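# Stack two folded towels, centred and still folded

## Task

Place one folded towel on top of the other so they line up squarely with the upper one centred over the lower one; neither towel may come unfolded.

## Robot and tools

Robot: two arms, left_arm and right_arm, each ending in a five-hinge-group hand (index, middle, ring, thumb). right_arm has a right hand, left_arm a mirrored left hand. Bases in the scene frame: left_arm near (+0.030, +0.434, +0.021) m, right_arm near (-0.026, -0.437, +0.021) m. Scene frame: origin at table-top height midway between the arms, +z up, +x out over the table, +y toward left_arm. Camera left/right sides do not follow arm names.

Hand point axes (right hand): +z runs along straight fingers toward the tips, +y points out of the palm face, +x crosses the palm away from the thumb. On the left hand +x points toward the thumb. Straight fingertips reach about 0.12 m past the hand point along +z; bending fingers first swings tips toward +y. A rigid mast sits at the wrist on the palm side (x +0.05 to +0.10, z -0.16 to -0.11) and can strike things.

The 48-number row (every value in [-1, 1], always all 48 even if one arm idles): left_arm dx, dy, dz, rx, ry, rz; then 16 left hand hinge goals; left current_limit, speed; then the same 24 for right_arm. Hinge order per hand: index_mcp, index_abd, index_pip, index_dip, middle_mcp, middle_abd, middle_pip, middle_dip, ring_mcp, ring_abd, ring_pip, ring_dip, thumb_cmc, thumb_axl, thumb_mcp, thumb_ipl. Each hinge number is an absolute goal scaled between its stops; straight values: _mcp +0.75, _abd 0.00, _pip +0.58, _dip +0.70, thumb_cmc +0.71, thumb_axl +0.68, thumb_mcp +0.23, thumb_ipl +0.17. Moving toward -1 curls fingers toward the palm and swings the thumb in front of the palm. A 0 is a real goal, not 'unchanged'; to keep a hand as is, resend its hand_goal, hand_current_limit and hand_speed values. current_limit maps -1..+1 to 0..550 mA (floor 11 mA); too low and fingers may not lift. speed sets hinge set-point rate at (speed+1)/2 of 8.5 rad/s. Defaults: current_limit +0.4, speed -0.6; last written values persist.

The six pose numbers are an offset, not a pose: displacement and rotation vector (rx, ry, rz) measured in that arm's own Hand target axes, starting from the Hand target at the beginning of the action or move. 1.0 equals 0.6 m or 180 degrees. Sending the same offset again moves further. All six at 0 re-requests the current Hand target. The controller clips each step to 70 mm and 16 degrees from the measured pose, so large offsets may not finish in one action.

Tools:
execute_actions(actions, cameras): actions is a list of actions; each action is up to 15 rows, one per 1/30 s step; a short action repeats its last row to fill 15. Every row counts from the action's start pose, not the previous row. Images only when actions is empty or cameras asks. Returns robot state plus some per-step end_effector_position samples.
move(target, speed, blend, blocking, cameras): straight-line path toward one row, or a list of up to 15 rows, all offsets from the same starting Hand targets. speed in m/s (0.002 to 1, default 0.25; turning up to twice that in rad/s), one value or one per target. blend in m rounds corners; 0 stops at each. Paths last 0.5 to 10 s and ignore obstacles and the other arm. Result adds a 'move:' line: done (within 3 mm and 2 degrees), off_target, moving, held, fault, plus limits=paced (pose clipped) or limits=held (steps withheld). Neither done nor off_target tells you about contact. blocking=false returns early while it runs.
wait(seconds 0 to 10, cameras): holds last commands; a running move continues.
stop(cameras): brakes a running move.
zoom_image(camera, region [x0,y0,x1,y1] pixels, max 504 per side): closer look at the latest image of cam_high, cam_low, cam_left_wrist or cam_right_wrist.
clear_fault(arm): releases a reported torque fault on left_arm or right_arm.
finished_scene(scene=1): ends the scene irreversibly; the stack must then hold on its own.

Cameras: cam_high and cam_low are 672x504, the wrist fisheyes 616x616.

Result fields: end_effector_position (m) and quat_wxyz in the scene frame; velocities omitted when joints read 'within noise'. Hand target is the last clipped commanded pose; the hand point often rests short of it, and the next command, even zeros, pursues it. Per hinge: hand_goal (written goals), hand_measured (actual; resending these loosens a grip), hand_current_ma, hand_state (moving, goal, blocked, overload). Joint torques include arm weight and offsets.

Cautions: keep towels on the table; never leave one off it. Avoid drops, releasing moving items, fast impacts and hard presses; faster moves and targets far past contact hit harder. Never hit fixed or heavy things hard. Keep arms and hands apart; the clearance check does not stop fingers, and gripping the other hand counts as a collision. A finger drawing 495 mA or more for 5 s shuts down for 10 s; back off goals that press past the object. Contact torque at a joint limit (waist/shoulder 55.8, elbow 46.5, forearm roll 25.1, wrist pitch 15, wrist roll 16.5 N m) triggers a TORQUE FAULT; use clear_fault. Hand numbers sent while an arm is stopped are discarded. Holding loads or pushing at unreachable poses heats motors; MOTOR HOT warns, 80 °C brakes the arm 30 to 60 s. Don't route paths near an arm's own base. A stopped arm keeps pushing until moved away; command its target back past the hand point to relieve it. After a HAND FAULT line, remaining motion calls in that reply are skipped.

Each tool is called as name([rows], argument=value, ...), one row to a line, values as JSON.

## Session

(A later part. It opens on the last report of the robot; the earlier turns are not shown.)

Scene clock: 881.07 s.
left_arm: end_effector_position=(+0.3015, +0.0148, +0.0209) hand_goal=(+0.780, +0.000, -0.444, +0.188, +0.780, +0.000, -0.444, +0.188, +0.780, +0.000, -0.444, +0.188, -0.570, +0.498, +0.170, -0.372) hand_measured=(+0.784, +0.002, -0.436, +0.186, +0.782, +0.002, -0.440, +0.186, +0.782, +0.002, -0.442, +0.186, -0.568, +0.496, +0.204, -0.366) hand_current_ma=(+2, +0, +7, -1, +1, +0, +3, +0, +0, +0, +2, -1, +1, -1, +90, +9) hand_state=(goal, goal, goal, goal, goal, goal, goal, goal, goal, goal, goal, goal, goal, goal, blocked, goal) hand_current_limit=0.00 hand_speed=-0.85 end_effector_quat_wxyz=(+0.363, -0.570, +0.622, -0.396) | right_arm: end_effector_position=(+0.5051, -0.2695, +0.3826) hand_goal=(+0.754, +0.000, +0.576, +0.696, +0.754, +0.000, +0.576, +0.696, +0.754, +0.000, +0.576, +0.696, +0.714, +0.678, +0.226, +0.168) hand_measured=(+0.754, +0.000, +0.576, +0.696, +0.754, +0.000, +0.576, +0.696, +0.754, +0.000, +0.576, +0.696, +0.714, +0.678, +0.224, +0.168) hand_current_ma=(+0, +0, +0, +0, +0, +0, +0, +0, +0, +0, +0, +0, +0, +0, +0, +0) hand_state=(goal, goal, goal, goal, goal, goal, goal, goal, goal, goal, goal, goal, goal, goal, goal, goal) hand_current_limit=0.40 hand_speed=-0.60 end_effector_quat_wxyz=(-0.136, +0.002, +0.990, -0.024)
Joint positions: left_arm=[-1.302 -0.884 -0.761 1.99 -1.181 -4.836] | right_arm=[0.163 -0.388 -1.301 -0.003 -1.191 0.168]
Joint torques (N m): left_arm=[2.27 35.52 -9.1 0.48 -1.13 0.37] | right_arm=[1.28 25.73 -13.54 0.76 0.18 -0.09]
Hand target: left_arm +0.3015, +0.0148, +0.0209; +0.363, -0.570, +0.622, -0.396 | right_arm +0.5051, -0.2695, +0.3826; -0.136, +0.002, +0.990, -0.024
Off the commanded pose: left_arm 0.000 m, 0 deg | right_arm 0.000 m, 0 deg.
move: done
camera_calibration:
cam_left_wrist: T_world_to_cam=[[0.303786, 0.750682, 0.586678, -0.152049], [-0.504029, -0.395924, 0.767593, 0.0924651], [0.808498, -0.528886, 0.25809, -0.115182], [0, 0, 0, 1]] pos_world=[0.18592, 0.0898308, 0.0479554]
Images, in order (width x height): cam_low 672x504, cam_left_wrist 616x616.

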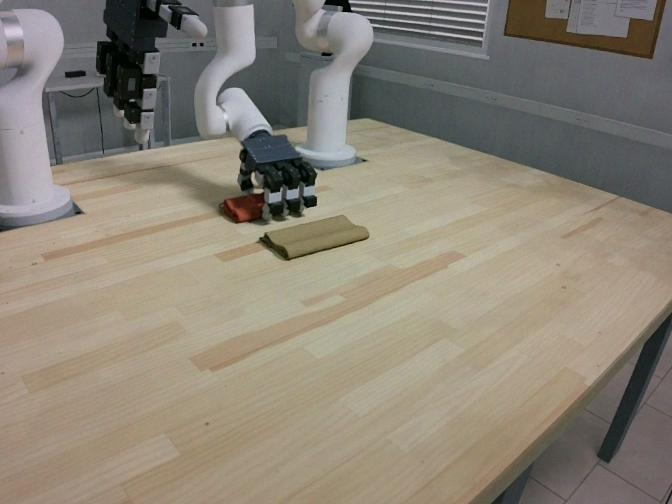

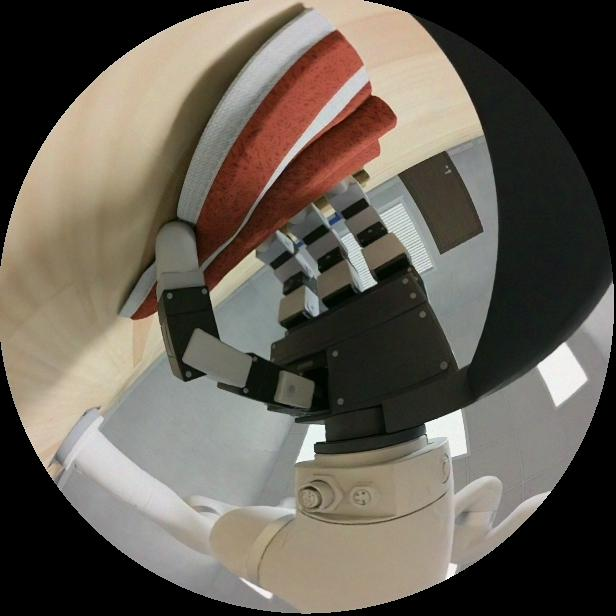

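move([
  [0,0,0,0,0,0,0.753,0,-0.518,0.043,0.753,0,-0.518,0.043,0.753,0,-0.518,0.043,-0.571,0.497,0.112,-0.373,0,-0.85,0,0,0,0,0,0,0.754,0,0.576,0.696,0.754,0,0.576,0.696,0.754,0,0.576,0.696,0.714,0.678,0.226,0.168,0.4,-0.6],
  [0,0.006,0.0028,0,0,0,0.753,0,-0.518,0.043,0.753,0,-0.518,0.043,0.753,0,-0.518,0.043,-0.571,0.497,0.0,-0.319,0,-0.85,0,0,0,0,0,0,0.754,0,0.576,0.696,0.754,0,0.576,0.696,0.754,0,0.576,0.696,0.714,0.678,0.226,0.168,0.4,-0.6],
], cameras=["cam_low","cam_left_wrist"], speed=0.03)

zoom_image(camera="cam_left_wrist", region=[80, 0, 400, 320])

zoom_image(camera="cam_low", region=[210, 150, 330, 240])

Scene clock: 898.80 s.
left_arm: end_effector_position=(+0.3015, +0.0148, +0.0169) hand_goal=(+0.754, +0.000, -0.518, +0.044, +0.754, +0.000, -0.518, +0.044, +0.754, +0.000, -0.518, +0.044, -0.570, +0.498, +0.000, -0.318) hand_measured=(+0.752, +0.002, -0.514, +0.046, +0.750, +0.002, -0.516, +0.046, +0.750, +0.002, -0.516, +0.046, -0.566, +0.492, +0.116, -0.376) hand_current_ma=(-2, +0, +3, +2, -3, +0, +1, +2, -2, +0, +1, +1, +3, -6, +275, -199) hand_state=(goal, goal, goal, goal, goal, goal, goal, goal, goal, goal, goal, goal, goal, goal, blocked, blocked) hand_current_limit=0.00 hand_speed=-0.85 end_effector_quat_wxyz=(+0.363, -0.570, +0.622, -0.396) | right_arm: end_effector_position=(+0.5051, -0.2695, +0.3826) hand_goal=(+0.754, +0.000, +0.576, +0.696, +0.754, +0.000, +0.576, +0.696, +0.754, +0.000, +0.576, +0.696, +0.714, +0.678, +0.226, +0.168) hand_measured=(+0.754, +0.000, +0.576, +0.696, +0.754, +0.000, +0.576, +0.696, +0.754, +0.000, +0.576, +0.696, +0.714, +0.678, +0.224, +0.168) hand_current_ma=(+0, +0, +0, +0, +0, +0, +0, +0, +0, +0, +0, +0, +0, +0, +0, +0) hand_state=(goal, goal, goal, goal, goal, goal, goal, goal, goal, goal, goal, goal, goal, goal, goal, goal) hand_current_limit=0.40 hand_speed=-0.60 end_effector_quat_wxyz=(-0.136, +0.002, +0.990, -0.024)
Joint positions: left_arm=[-1.302 -0.895 -0.766 1.993 -1.184 -4.842] | right_arm=[0.163 -0.388 -1.301 -0.003 -1.191 0.168]
Joint torques (N m): left_arm=[-0.89 30.28 -8.35 0.26 -0.26 0.4] | right_arm=[0.56 25.48 -13.65 0.52 0.18 -0.08]
Hand target: left_arm +0.3015, +0.0148, +0.0169; +0.363, -0.570, +0.622, -0.396 | right_arm +0.5051, -0.2695, +0.3826; -0.136, +0.002, +0.990, -0.024
Off the commanded pose: left_arm 0.000 m, 0 deg | right_arm 0.000 m, 0 deg.
move: done
camera_calibration:
cam_left_wrist: T_world_to_cam=[[0.303629, 0.750783, 0.586629, -0.149679], [-0.504122, -0.395865, 0.767563, 0.0955489], [0.808499, -0.528787, 0.25829, -0.114169], [0, 0, 0, 1]] pos_world=[0.185921, 0.0898302, 0.0439553]
Images, in order (width x height): cam_low 672x504, cam_left_wrist 616x616.

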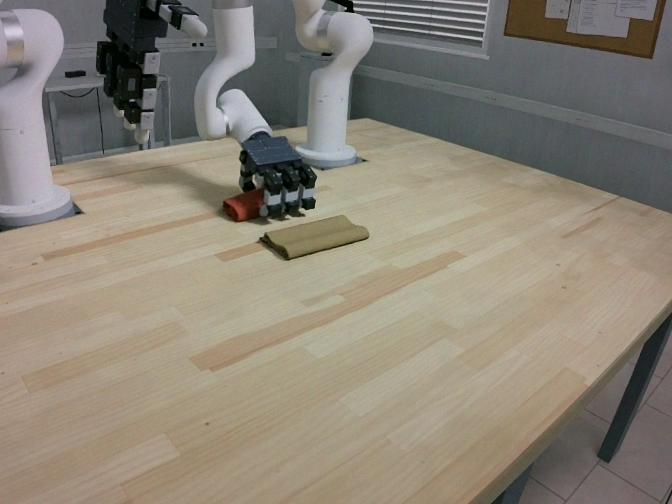

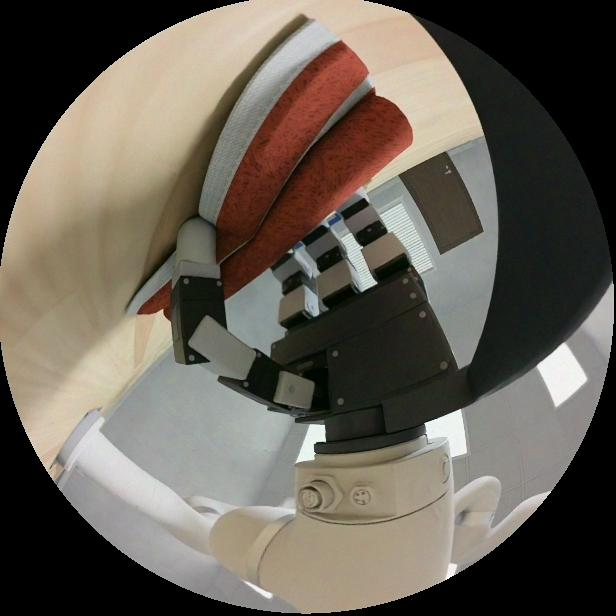

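Scaled by 1.575 from the camera's 616x616 image, which has a finer 880x880 frame.

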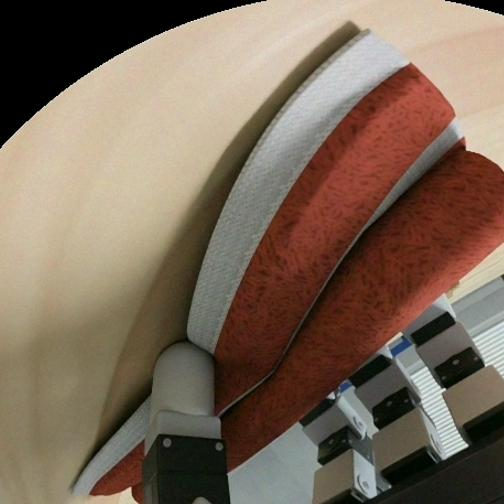

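Scaled by 4.200 from the camera's 672x504 image, which has a finer 960x720 frame.

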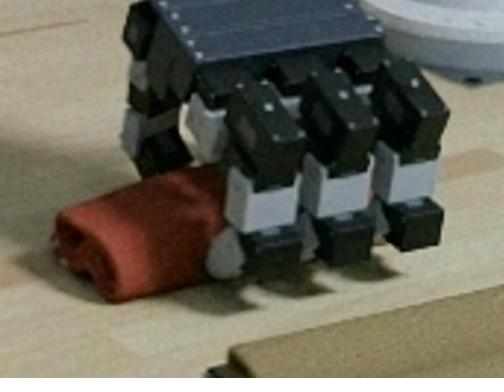

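move([
  [0,-0.003,-0.0014,0,0,0,0.753,0,-0.518,0.043,0.753,0,-0.518,0.043,0.753,0,-0.518,0.043,-0.571,0.497,0.0,-0.34,0,-0.85,0,0,0,0,0,0,0.754,0,0.576,0.696,0.754,0,0.576,0.696,0.754,0,0.576,0.696,0.714,0.678,0.226,0.168,0.4,-0.6],
], cameras=["cam_low","cam_left_wrist"], speed=0.03)

zoom_image(camera="cam_left_wrist", region=[80, 0, 400, 320])

zoom_image(camera="cam_low", region=[210, 150, 330, 240])

Scene clock: 906.20 s.
left_arm: end_effector_position=(+0.3015, +0.0148, +0.0189) hand_goal=(+0.754, +0.000, -0.518, +0.044, +0.754, +0.000, -0.518, +0.044, +0.754, +0.000, -0.518, +0.044, -0.570, +0.498, +0.000, -0.340) hand_measured=(+0.752, +0.002, -0.514, +0.046, +0.750, +0.002, -0.516, +0.046, +0.750, +0.002, -0.516, +0.046, -0.564, +0.496, +0.012, -0.340) hand_current_ma=(-2, +0, +3, +2, -3, +0, +1, +2, -2, +0, +1, +1, +4, -1, +20, +0) hand_state=(goal, goal, goal, goal, goal, goal, goal, goal, goal, goal, goal, goal, goal, goal, goal, goal) hand_current_limit=0.00 hand_speed=-0.85 end_effector_quat_wxyz=(+0.363, -0.570, +0.622, -0.396) | right_arm: end_effector_position=(+0.5051, -0.2695, +0.3826) hand_goal=(+0.754, +0.000, +0.576, +0.696, +0.754, +0.000, +0.576, +0.696, +0.754, +0.000, +0.576, +0.696, +0.714, +0.678, +0.226, +0.168) hand_measured=(+0.754, +0.000, +0.576, +0.696, +0.754, +0.000, +0.576, +0.696, +0.754, +0.000, +0.576, +0.696, +0.714, +0.678, +0.224, +0.168) hand_current_ma=(+0, +0, +0, +0, +0, +0, +0, +0, +0, +0, +0, +0, +0, +0, +0, +0) hand_state=(goal, goal, goal, goal, goal, goal, goal, goal, goal, goal, goal, goal, goal, goal, goal, goal) hand_current_limit=0.40 hand_speed=-0.60 end_effector_quat_wxyz=(-0.136, +0.002, +0.990, -0.024)
Joint positions: left_arm=[-1.302 -0.889 -0.763 1.991 -1.182 -4.839] | right_arm=[0.163 -0.388 -1.301 -0.003 -1.191 0.168]
Joint torques (N m): left_arm=[-0.36 41.36 -8.34 -1.33 -1.21 0.15] | right_arm=[0.79 26.03 -13.99 0.71 0.13 -0.11]
Hand target: left_arm +0.3015, +0.0148, +0.0189; +0.363, -0.570, +0.622, -0.396 | right_arm +0.5051, -0.2695, +0.3826; -0.136, +0.002, +0.990, -0.024
Off the commanded pose: left_arm 0.000 m, 0 deg | right_arm 0.000 m, 0 deg.
move: done
camera_calibration:
cam_left_wrist: T_world_to_cam=[[0.303764, 0.750664, 0.586712, -0.150871], [-0.504043, -0.395957, 0.767567, 0.0940071], [0.808498, -0.528887, 0.258089, -0.114666], [0, 0, 0, 1]] pos_world=[0.18592, 0.089831, 0.0459553]
Images, in order (width x height): cam_low 672x504, cam_left_wrist 616x616.

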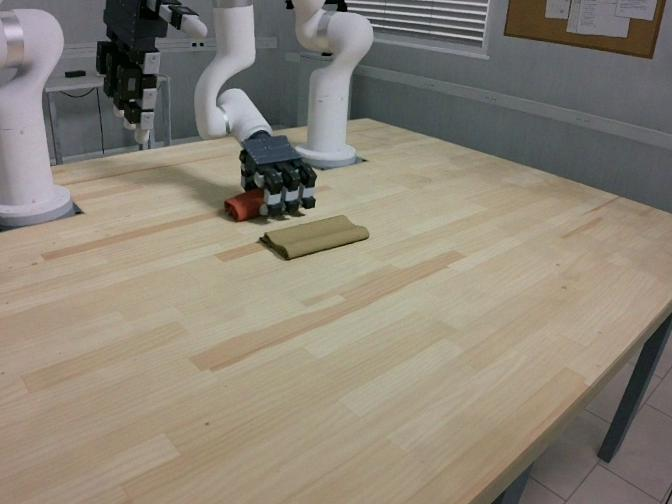

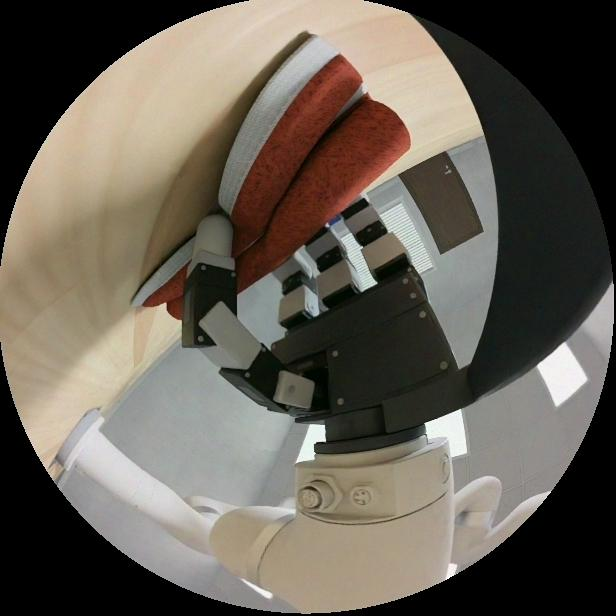

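Scaled by 1.575 from the camera's 616x616 image, which has a finer 880x880 frame.

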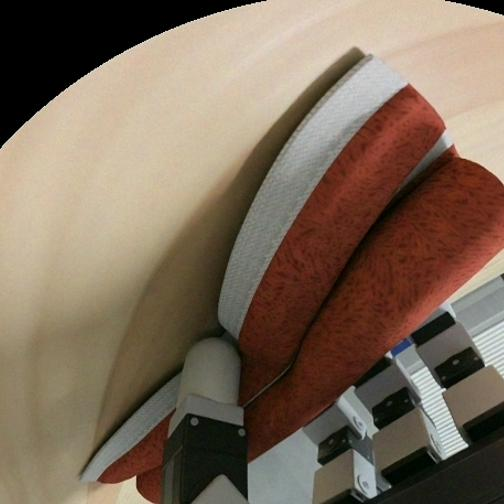

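Scaled by 4.200 from the camera's 672x504 image, which has a finer 960x720 frame.

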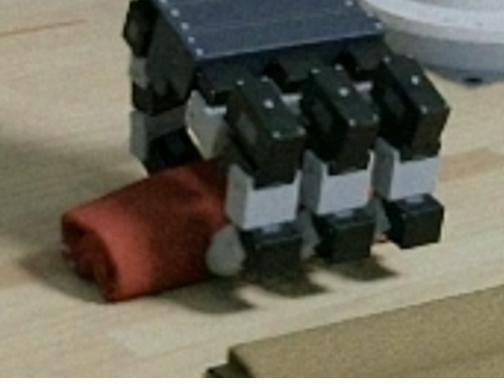

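move([
  [0,0,0,0,0,0,0.700,0,-0.55,0.043,0.700,0,-0.55,0.043,0.700,0,-0.55,0.043,-0.571,0.497,-0.12,-0.34,0,-0.85,0,0,0,0,0,0,0.754,0,0.576,0.696,0.754,0,0.576,0.696,0.754,0,0.576,0.696,0.714,0.678,0.226,0.168,0.4,-0.6],
], cameras=["cam_low","cam_left_wrist"], speed=0.03)

zoom_image(camera="cam_left_wrist", region=[80, 0, 400, 320])

zoom_image(camera="cam_low", region=[210, 150, 330, 240])

Scene clock: 917.77 s.
left_arm: end_effector_position=(+0.3015, +0.0148, +0.0189) hand_goal=(+0.700, +0.000, -0.550, +0.044, +0.700, +0.000, -0.550, +0.044, +0.700, +0.000, -0.550, +0.044, -0.570, +0.498, -0.120, -0.340) hand_measured=(+0.704, +0.002, -0.540, +0.046, +0.708, +0.002, -0.542, +0.046, +0.698, +0.002, -0.544, +0.046, -0.564, +0.496, -0.050, -0.328) hand_current_ma=(+2, +0, +10, +2, +7, +0, +8, +2, -1, +0, +4, +1, +5, -1, +251, +19) hand_state=(goal, goal, goal, goal, goal, goal, goal, goal, goal, goal, goal, goal, goal, goal, blocked, goal) hand_current_limit=0.00 hand_speed=-0.85 end_effector_quat_wxyz=(+0.363, -0.570, +0.622, -0.396) | right_arm: end_effector_position=(+0.5051, -0.2695, +0.3826) hand_goal=(+0.754, +0.000, +0.576, +0.696, +0.754, +0.000, +0.576, +0.696, +0.754, +0.000, +0.576, +0.696, +0.714, +0.678, +0.226, +0.168) hand_measured=(+0.754, +0.000, +0.576, +0.696, +0.754, +0.000, +0.576, +0.696, +0.754, +0.000, +0.576, +0.696, +0.714, +0.678, +0.224, +0.168) hand_current_ma=(+0, +0, +0, +0, +0, +0, +0, +0, +0, +0, +0, +0, +0, +0, +0, +0) hand_state=(goal, goal, goal, goal, goal, goal, goal, goal, goal, goal, goal, goal, goal, goal, goal, goal) hand_current_limit=0.40 hand_speed=-0.60 end_effector_quat_wxyz=(-0.136, +0.002, +0.990, -0.024)
Joint positions: left_arm=[-1.302 -0.889 -0.763 1.991 -1.182 -4.839] | right_arm=[0.163 -0.388 -1.301 -0.003 -1.191 0.168]
Joint torques (N m): left_arm=[0.04 41.06 -9.07 -1.07 -1.38 0.19] | right_arm=[0.64 25.67 -13.83 0.48 0.08 -0.13]
Hand target: left_arm +0.3015, +0.0148, +0.0189; +0.363, -0.570, +0.622, -0.396 | right_arm +0.5051, -0.2695, +0.3826; -0.136, +0.002, +0.990, -0.024
Off the commanded pose: left_arm 0.000 m, 0 deg | right_arm 0.000 m, 0 deg.
move: done
camera_calibration:
cam_left_wrist: T_world_to_cam=[[0.303786, 0.750682, 0.586678, -0.150875], [-0.504029, -0.395924, 0.767593, 0.0940003], [0.808498, -0.528886, 0.25809, -0.114666], [0, 0, 0, 1]] pos_world=[0.18592, 0.0898308, 0.0459554]
Images, in order (width x height): cam_low 672x504, cam_left_wrist 616x616.

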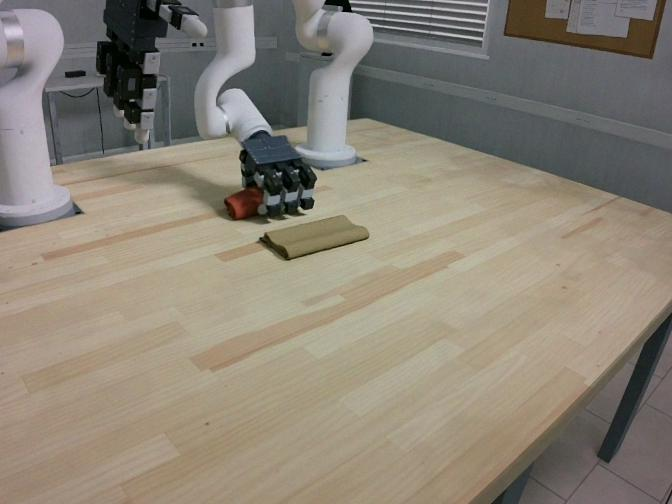

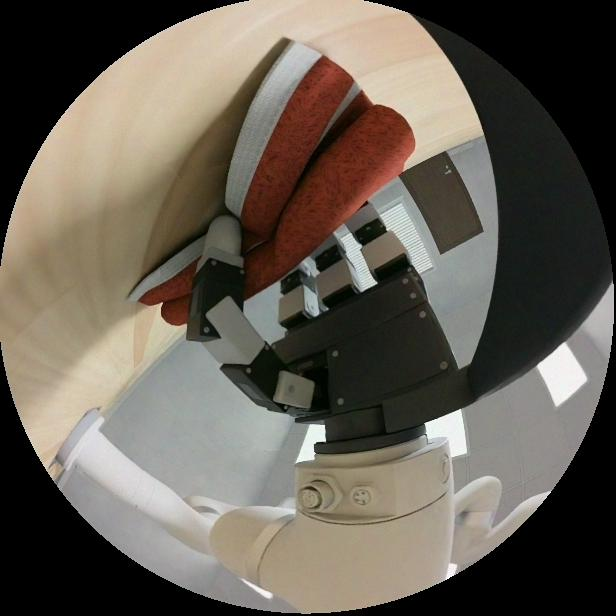

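Scaled by 1.575 from the camera's 616x616 image, which has a finer 880x880 frame.

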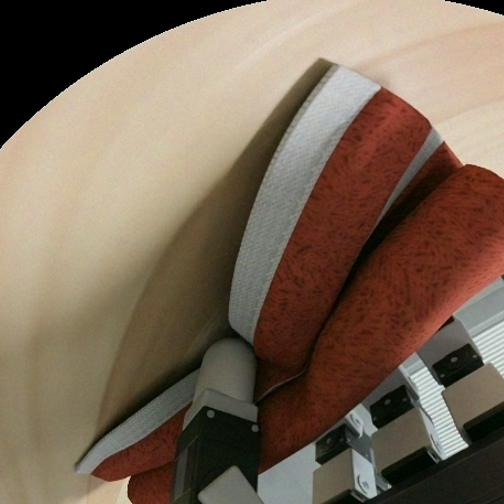

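Scaled by 4.200 from the camera's 672x504 image, which has a finer 960x720 frame.

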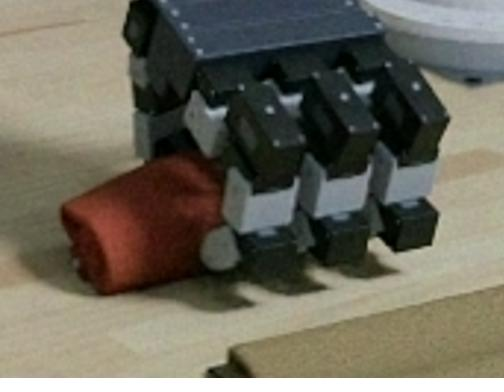

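move([
  [0,-0.0302,-0.0141,0,0,0,0.700,0,-0.55,0.043,0.700,0,-0.55,0.043,0.700,0,-0.55,0.043,-0.571,0.497,-0.12,-0.34,0,-0.85,0,0,0,0,0,0,0.754,0,0.576,0.696,0.754,0,0.576,0.696,0.754,0,0.576,0.696,0.714,0.678,0.226,0.168,0.4,-0.6],
], cameras=["cam_low","cam_left_wrist"], speed=0.04)

zoom_image(camera="cam_left_wrist", region=[80, 0, 400, 320])

zoom_image(camera="cam_low", region=[210, 150, 330, 240])

Scene clock: 925.20 s.
left_arm: end_effector_position=(+0.3015, +0.0148, +0.0388) hand_goal=(+0.700, +0.000, -0.550, +0.044, +0.700, +0.000, -0.550, +0.044, +0.700, +0.000, -0.550, +0.044, -0.570, +0.498, -0.120, -0.340) hand_measured=(+0.704, +0.002, -0.540, +0.046, +0.708, +0.002, -0.542, +0.046, +0.698, +0.002, -0.544, +0.046, -0.564, +0.496, -0.052, -0.328) hand_current_ma=(+2, +0, +10, +2, +7, +0, +9, +2, -2, +0, +4, +1, +5, -1, +241, +20) hand_state=(goal, goal, goal, goal, goal, goal, goal, goal, goal, goal, goal, goal, goal, goal, blocked, goal) hand_current_limit=0.00 hand_speed=-0.85 end_effector_quat_wxyz=(+0.363, -0.570, +0.622, -0.396) | right_arm: end_effector_position=(+0.5051, -0.2695, +0.3826) hand_goal=(+0.754, +0.000, +0.576, +0.696, +0.754, +0.000, +0.576, +0.696, +0.754, +0.000, +0.576, +0.696, +0.714, +0.678, +0.226, +0.168) hand_measured=(+0.754, +0.000, +0.576, +0.696, +0.754, +0.000, +0.576, +0.696, +0.754, +0.000, +0.576, +0.696, +0.714, +0.678, +0.224, +0.168) hand_current_ma=(+0, +0, +0, +0, +0, +0, +0, +0, +0, +0, +0, +0, +0, +0, +0, +0) hand_state=(goal, goal, goal, goal, goal, goal, goal, goal, goal, goal, goal, goal, goal, goal, goal, goal) hand_current_limit=0.40 hand_speed=-0.60 end_effector_quat_wxyz=(-0.136, +0.002, +0.990, -0.024)
Joint positions: left_arm=[-1.302 -0.833 -0.739 1.979 -1.169 -4.807] | right_arm=[0.163 -0.388 -1.301 -0.003 -1.191 0.168]
Joint torques (N m): left_arm=[0.32 39.05 -9.24 -0.96 -1.18 0.23] | right_arm=[1.08 26.35 -14.02 0.69 0.06 -0.06]
Hand target: left_arm +0.3015, +0.0148, +0.0389; +0.363, -0.570, +0.622, -0.396 | right_arm +0.5051, -0.2695, +0.3826; -0.136, +0.002, +0.990, -0.024
Off the commanded pose: left_arm 0.000 m, 0 deg | right_arm 0.000 m, 0 deg.
move: done
camera_calibration:
cam_left_wrist: T_world_to_cam=[[0.303764, 0.750664, 0.586712, -0.162547], [-0.504043, -0.395957, 0.767567, 0.0787326], [0.808498, -0.528887, 0.258089, -0.119802], [0, 0, 0, 1]] pos_world=[0.18592, 0.089831, 0.0658553]
Images, in order (width x height): cam_low 672x504, cam_left_wrist 616x616.

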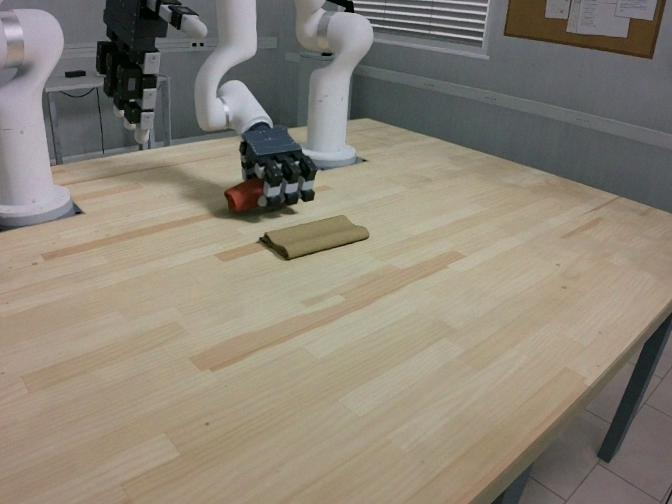

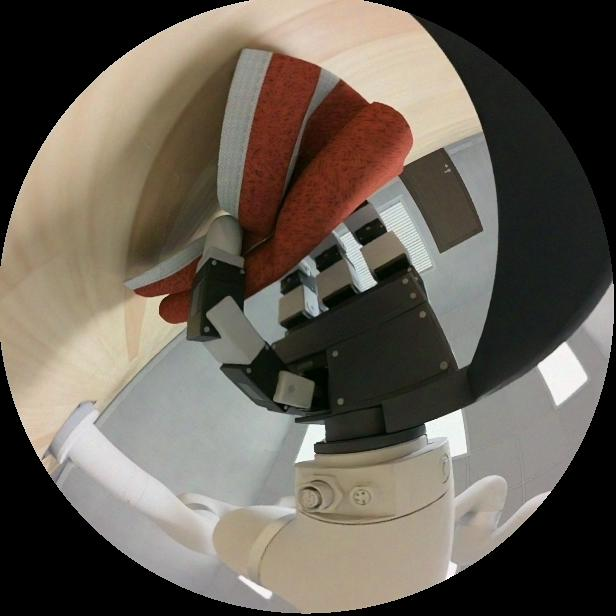

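Scaled by 1.575 from the camera's 616x616 image, which has a finer 880x880 frame.

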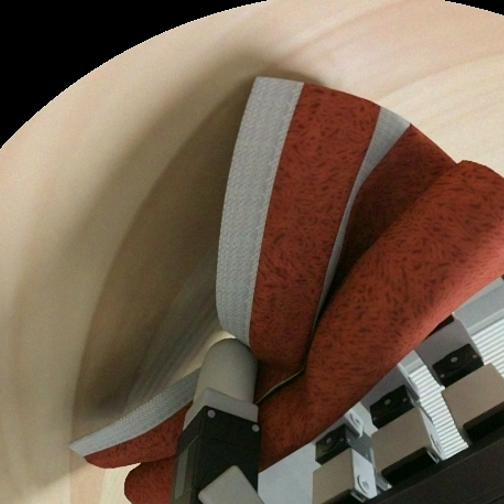

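Scaled by 4.200 from the camera's 672x504 image, which has a finer 960x720 frame.

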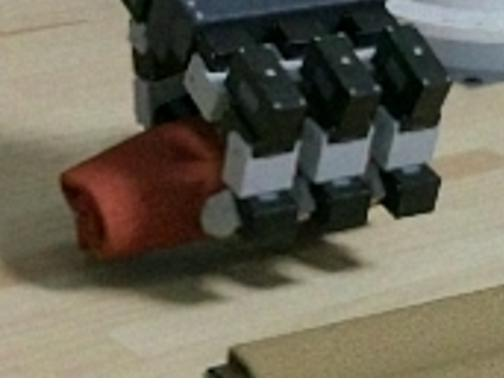

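move([
  [0,-0.0770,-0.0359,0,0,0,0.700,0,-0.55,0.043,0.700,0,-0.55,0.043,0.700,0,-0.55,0.043,-0.571,0.497,-0.12,-0.34,0,-0.85,0,0,0,0,0,0,0.754,0,0.576,0.696,0.754,0,0.576,0.696,0.754,0,0.576,0.696,0.714,0.678,0.226,0.168,0.4,-0.6],
  [-0.0055,-0.1987,0.2252,0,0,0,0.700,0,-0.55,0.043,0.700,0,-0.55,0.043,0.700,0,-0.55,0.043,-0.571,0.497,-0.12,-0.34,0,-0.85,0,0,0,0,0,0,0.754,0,0.576,0.696,0.754,0,0.576,0.696,0.754,0,0.576,0.696,0.714,0.678,0.226,0.168,0.4,-0.6],
], cameras=["all"], speed=[0.06, 0.08])

zoom_image(camera="cam_left_wrist", region=[80, 0, 400, 320])

zoom_image(camera="cam_low", region=[230, 130, 390, 270])

zoom_image(camera="cam_right_wrist", region=[290, 0, 490, 200])

Scene clock: 959.83 s.
left_arm: end_effector_position=(+0.4739, +0.0030, +0.0897) hand_goal=(+0.700, +0.000, -0.550, +0.044, +0.700, +0.000, -0.550, +0.044, +0.700, +0.000, -0.550, +0.044, -0.570, +0.498, -0.120, -0.340) hand_measured=(+0.704, +0.002, -0.540, +0.046, +0.708, +0.002, -0.542, +0.046, +0.698, +0.002, -0.544, +0.046, -0.564, +0.496, -0.052, -0.328) hand_current_ma=(+2, +0, +10, +2, +7, +0, +9, +2, -2, +0, +4, +1, +5, -1, +240, +20) hand_state=(goal, goal, goal, goal, goal, goal, goal, goal, goal, goal, goal, goal, goal, goal, blocked, goal) hand_current_limit=0.00 hand_speed=-0.85 end_effector_quat_wxyz=(+0.363, -0.570, +0.622, -0.396) | right_arm: end_effector_position=(+0.5051, -0.2695, +0.3826) hand_goal=(+0.754, +0.000, +0.576, +0.696, +0.754, +0.000, +0.576, +0.696, +0.754, +0.000, +0.576, +0.696, +0.714, +0.678, +0.226, +0.168) hand_measured=(+0.754, +0.000, +0.576, +0.696, +0.754, +0.000, +0.576, +0.696, +0.754, +0.000, +0.576, +0.696, +0.714, +0.678, +0.224, +0.168) hand_current_ma=(+0, +0, +0, +0, +0, +0, +0, +0, +0, +0, +0, +0, +0, +0, +0, +0) hand_state=(goal, goal, goal, goal, goal, goal, goal, goal, goal, goal, goal, goal, goal, goal, goal, goal) hand_current_limit=0.40 hand_speed=-0.60 end_effector_quat_wxyz=(-0.136, +0.002, +0.990, -0.024)
Joint positions: left_arm=[-0.961 -0.787 -0.93 2.223 -1.044 -4.587] | right_arm=[0.163 -0.388 -1.301 -0.003 -1.191 0.168]
Joint torques (N m): left_arm=[3.28 38.92 -20.85 0.78 -1.02 0.31] | right_arm=[1.17 25.65 -13.83 0.49 0.11 -0.06]
Hand target: left_arm +0.4740, +0.0030, +0.0897; +0.363, -0.570, +0.622, -0.396 | right_arm +0.5051, -0.2695, +0.3826; -0.136, +0.002, +0.990, -0.024
Off the commanded pose: left_arm 0.000 m, 0 deg | right_arm 0.000 m, 0 deg.
move: done
camera_calibration:
cam_left_wrist: T_world_to_cam=[[0.303786, 0.750682, 0.586678, -0.235957], [-0.504029, -0.395924, 0.767593, 0.121928], [0.808498, -0.528886, 0.25809, -0.278646], [0, 0, 0, 1]] pos_world=[0.35842, 0.0780308, 0.116755]
cam_right_wrist: T_world_to_cam=[[0.786465, 0.575305, -0.224715, -0.118815], [0.576936, -0.554408, 0.599814, -0.716338], [0.220492, -0.601379, -0.767936, 0.146666], [0, 0, 0, 1]] pos_world=[0.474386, -0.240586, 0.515601]

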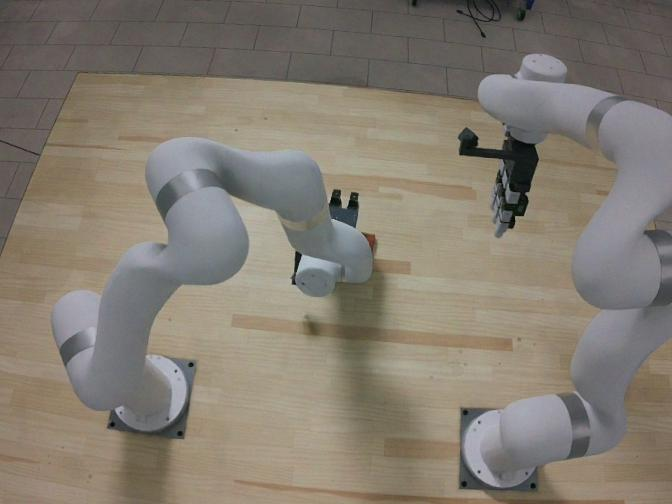

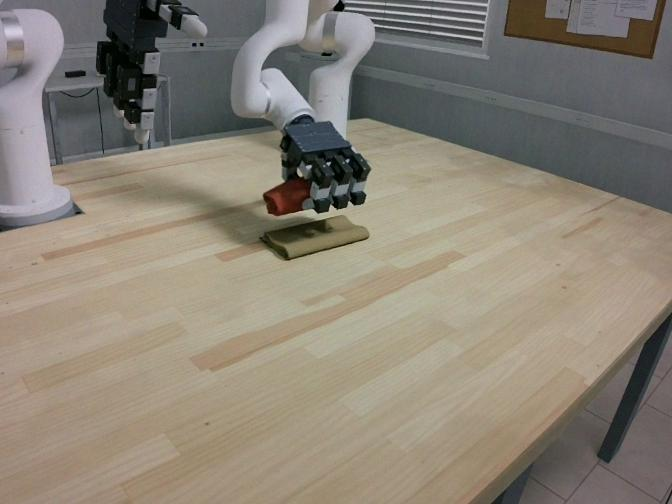

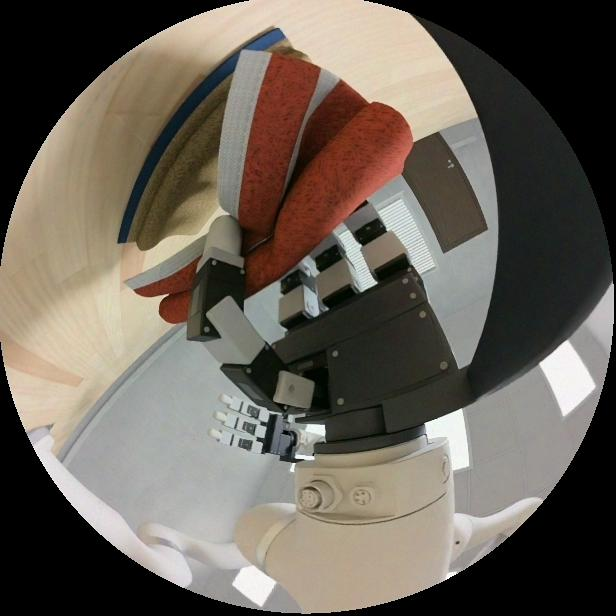

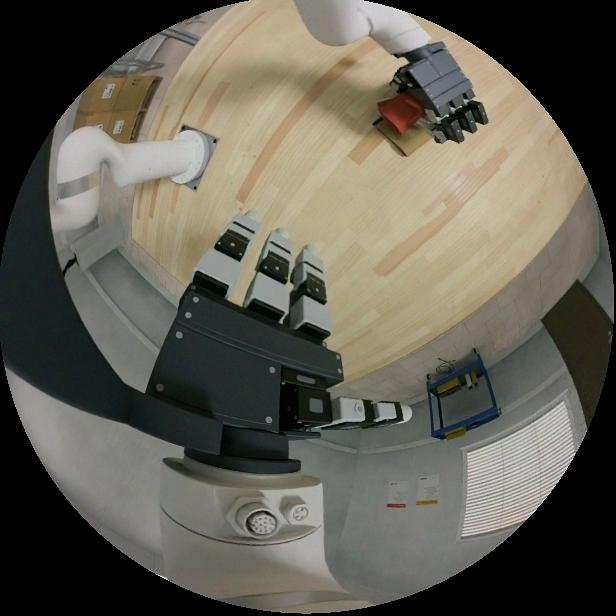

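Scaled by 1.575 from the camera's 616x616 image, which has a finer 880x880 frame.

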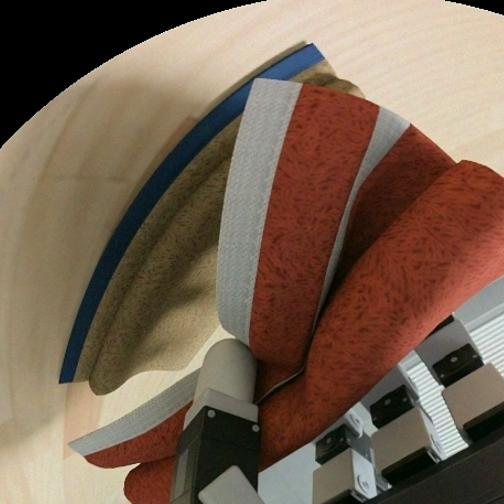

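Scaled by 3.150 from the camera's 672x504 image, which has a finer 960x720 frame.

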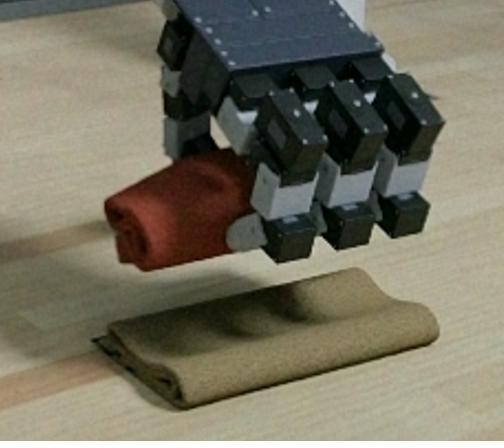

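Scaled by 2.520 from the camera's 616x616 image, which has a finer 880x880 frame.

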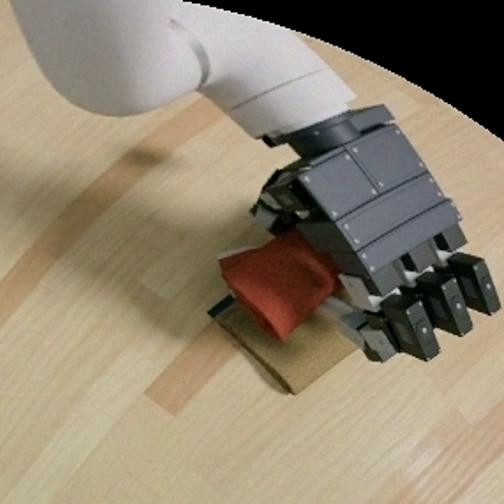

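move([
  [0,0.0690,0.0322,0,0,0,0.700,0,-0.55,0.043,0.700,0,-0.55,0.043,0.700,0,-0.55,0.043,-0.571,0.497,-0.12,-0.34,0,-0.85,0,0,0,0,0,0,0.754,0,0.576,0.696,0.754,0,0.576,0.696,0.754,0,0.576,0.696,0.714,0.678,0.226,0.168,0.4,-0.6],
], cameras=["cam_low","cam_left_wrist"], speed=[0.06])

zoom_image(camera="cam_left_wrist", region=[80, 0, 400, 320])

zoom_image(camera="cam_low", region=[230, 150, 390, 270])

Scene clock: 976.33 s.
left_arm: end_effector_position=(+0.4740, +0.0030, +0.0441) hand_goal=(+0.700, +0.000, -0.550, +0.044, +0.700, +0.000, -0.550, +0.044, +0.700, +0.000, -0.550, +0.044, -0.570, +0.498, -0.120, -0.340) hand_measured=(+0.704, +0.002, -0.540, +0.046, +0.708, +0.002, -0.542, +0.046, +0.698, +0.002, -0.544, +0.046, -0.564, +0.496, -0.052, -0.328) hand_current_ma=(+2, +0, +10, +2, +7, +0, +9, +2, -2, +0, +4, +1, +5, -1, +239, +20) hand_state=(goal, goal, goal, goal, goal, goal, goal, goal, goal, goal, goal, goal, goal, goal, blocked, goal) hand_current_limit=0.00 hand_speed=-0.85 end_effector_quat_wxyz=(+0.363, -0.570, +0.622, -0.396) | right_arm: end_effector_position=(+0.5051, -0.2695, +0.3826) hand_goal=(+0.754, +0.000, +0.576, +0.696, +0.754, +0.000, +0.576, +0.696, +0.754, +0.000, +0.576, +0.696, +0.714, +0.678, +0.226, +0.168) hand_measured=(+0.754, +0.000, +0.576, +0.696, +0.754, +0.000, +0.576, +0.696, +0.754, +0.000, +0.576, +0.696, +0.714, +0.678, +0.224, +0.168) hand_current_ma=(+0, +0, +0, +0, +0, +0, +0, +0, +0, +0, +0, +0, +0, +0, +0, +0) hand_state=(goal, goal, goal, goal, goal, goal, goal, goal, goal, goal, goal, goal, goal, goal, goal, goal) hand_current_limit=0.40 hand_speed=-0.60 end_effector_quat_wxyz=(-0.136, +0.002, +0.990, -0.024)
Joint positions: left_arm=[-0.961 -0.897 -0.97 2.254 -1.087 -4.65] | right_arm=[0.163 -0.388 -1.301 -0.003 -1.191 0.168]
Joint torques (N m): left_arm=[1.56 42.26 -19.01 0.15 -1.99 -0.43] | right_arm=[0.01 25.24 -13.66 0.71 0.11 -0.03]
Hand target: left_arm +0.4740, +0.0030, +0.0440; +0.363, -0.570, +0.622, -0.396 | right_arm +0.5051, -0.2695, +0.3826; -0.136, +0.002, +0.990, -0.024
Off the commanded pose: left_arm 0.000 m, 0 deg | right_arm 0.000 m, 0 deg.
move: done
camera_calibration:
cam_left_wrist: T_world_to_cam=[[0.303738, 0.750713, 0.586663, -0.209114], [-0.504092, -0.395883, 0.767573, 0.156911], [0.808477, -0.528873, 0.258183, -0.26693], [0, 0, 0, 1]] pos_world=[0.35842, 0.0779306, 0.0711553]
Images, in order (width x height): cam_low 672x504, cam_left_wrist 616x616.

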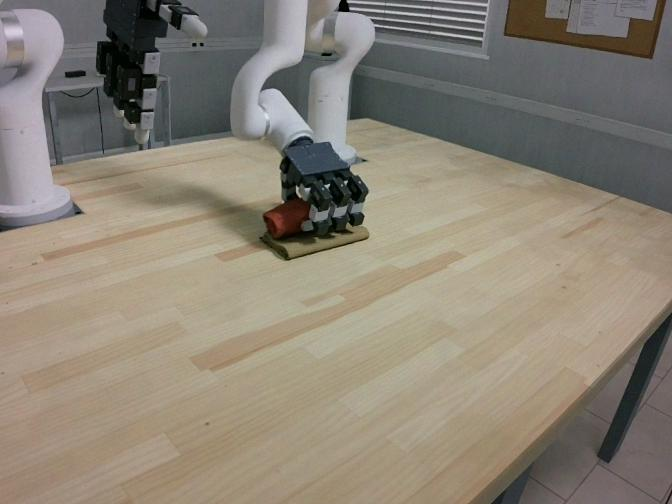

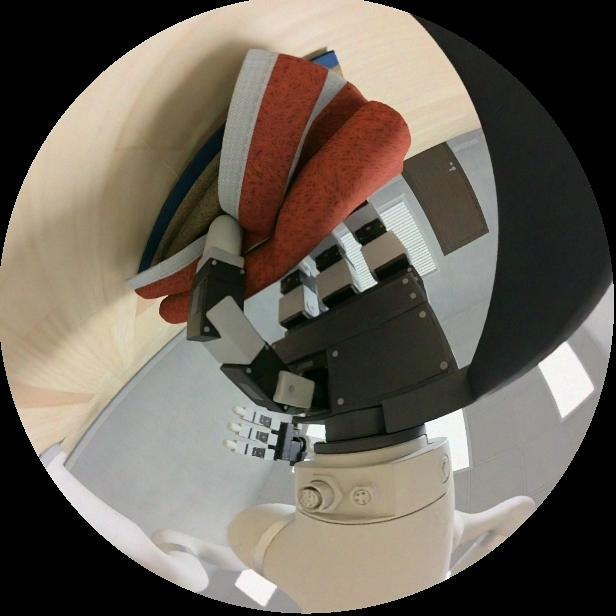

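Scaled by 1.575 from the camera's 616x616 image, which has a finer 880x880 frame.

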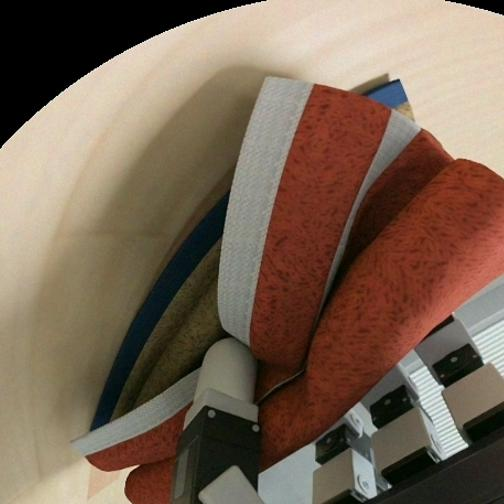

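Scaled by 3.150 from the camera's 672x504 image, which has a finer 960x720 frame.

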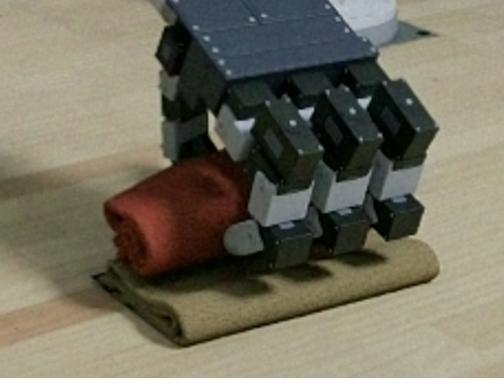

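move([
  [0,0.0045,0.0021,0,0,0,0.700,0,-0.55,0.043,0.700,0,-0.55,0.043,0.700,0,-0.55,0.043,-0.571,0.497,-0.12,-0.34,0,-0.85,0,0,0,0,0,0,0.754,0,0.576,0.696,0.754,0,0.576,0.696,0.754,0,0.576,0.696,0.714,0.678,0.226,0.168,0.4,-0.6],
  [0,0.0045,0.0021,0,0,0,0.780,0,-0.49,0.100,0.780,0,-0.49,0.100,0.780,0,-0.49,0.100,-0.571,0.497,0.10,-0.34,0,-0.92,0,0,0,0,0,0,0.754,0,0.576,0.696,0.754,0,0.576,0.696,0.754,0,0.576,0.696,0.714,0.678,0.226,0.168,0.4,-0.6],
], cameras=["cam_low","cam_left_wrist"], speed=[0.03,0.03])

zoom_image(camera="cam_left_wrist", region=[80, 0, 400, 320])

zoom_image(camera="cam_low", region=[230, 150, 390, 270])

Scene clock: 986.53 s.
left_arm: end_effector_position=(+0.4740, +0.0030, +0.0411) hand_goal=(+0.780, +0.000, -0.490, +0.100, +0.780, +0.000, -0.490, +0.100, +0.780, +0.000, -0.490, +0.100, -0.570, +0.498, +0.100, -0.340) hand_measured=(+0.766, +0.002, -0.492, +0.098, +0.764, +0.002, -0.492, +0.098, +0.766, +0.002, -0.492, +0.098, -0.568, +0.496, +0.100, -0.338) hand_current_ma=(-17, +0, +0, -1, -20, +0, -1, -1, -19, +0, -1, -1, +1, -1, +0, +2) hand_state=(goal, goal, goal, goal, goal, goal, goal, goal, goal, goal, goal, goal, goal, goal, goal, goal) hand_current_limit=0.00 hand_speed=-0.92 end_effector_quat_wxyz=(+0.363, -0.570, +0.622, -0.396) | right_arm: end_effector_position=(+0.5051, -0.2695, +0.3826) hand_goal=(+0.754, +0.000, +0.576, +0.696, +0.754, +0.000, +0.576, +0.696, +0.754, +0.000, +0.576, +0.696, +0.714, +0.678, +0.226, +0.168) hand_measured=(+0.754, +0.000, +0.576, +0.696, +0.754, +0.000, +0.576, +0.696, +0.754, +0.000, +0.576, +0.696, +0.714, +0.678, +0.224, +0.168) hand_current_ma=(+0, +0, +0, +0, +0, +0, +0, +0, +0, +0, +0, +0, +0, +0, +0, +0) hand_state=(goal, goal, goal, goal, goal, goal, goal, goal, goal, goal, goal, goal, goal, goal, goal, goal) hand_current_limit=0.40 hand_speed=-0.60 end_effector_quat_wxyz=(-0.136, +0.002, +0.990, -0.024)
Joint positions: left_arm=[-0.961 -0.904 -0.973 2.255 -1.09 -4.654] | right_arm=[0.163 -0.388 -1.301 -0.003 -1.191 0.168]
Joint torques (N m): left_arm=[1.43 42.47 -17.99 0.95 -1.96 -0.25] | right_arm=[0.95 25.75 -13.63 0.62 0.11 -0.06]
Hand target: left_arm +0.4740, +0.0030, +0.0411; +0.363, -0.570, +0.622, -0.396 | right_arm +0.5051, -0.2695, +0.3826; -0.136, +0.002, +0.990, -0.024
Off the commanded pose: left_arm 0.000 m, 0 deg | right_arm 0.000 m, 0 deg.
move: done
camera_calibration:
cam_left_wrist: T_world_to_cam=[[0.303786, 0.750682, 0.586678, -0.207444], [-0.504029, -0.395924, 0.767593, 0.159233], [0.808498, -0.528886, 0.25809, -0.266103], [0, 0, 0, 1]] pos_world=[0.35842, 0.0780308, 0.0681554]
Images, in order (width x height): cam_low 672x504, cam_left_wrist 616x616.

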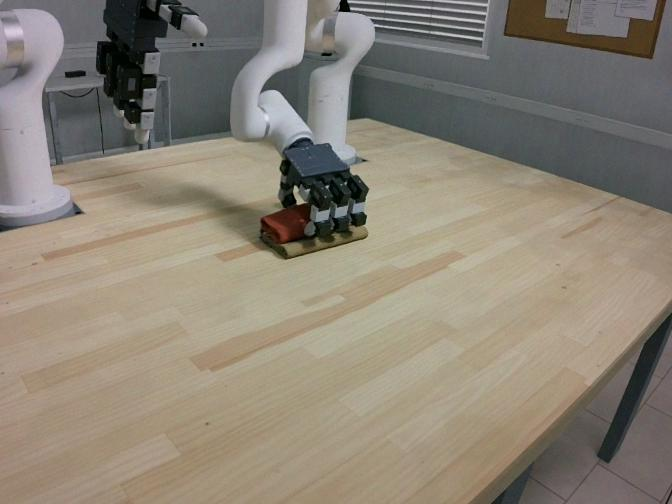

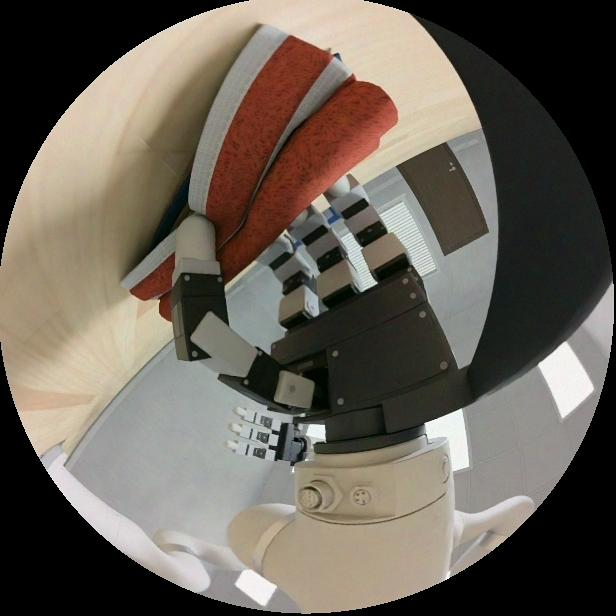

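Scaled by 1.575 from the camera's 616x616 image, which has a finer 880x880 frame.

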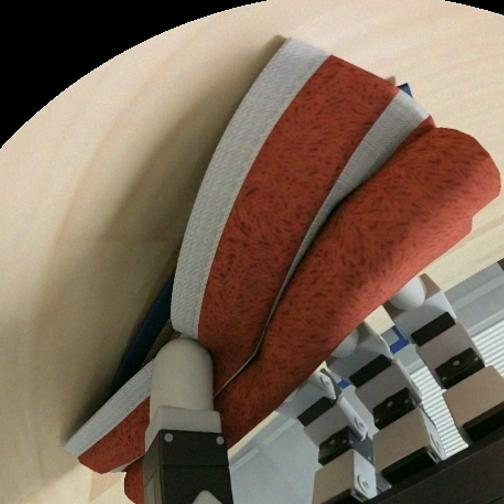

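Scaled by 3.150 from the camera's 672x504 image, which has a finer 960x720 frame.

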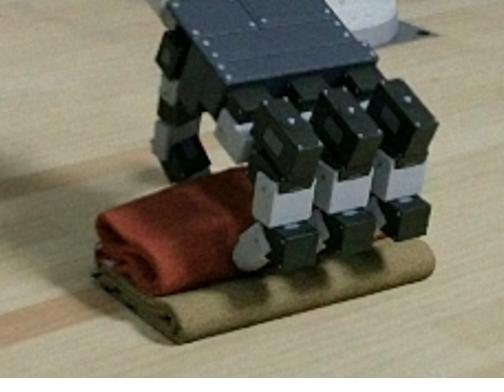

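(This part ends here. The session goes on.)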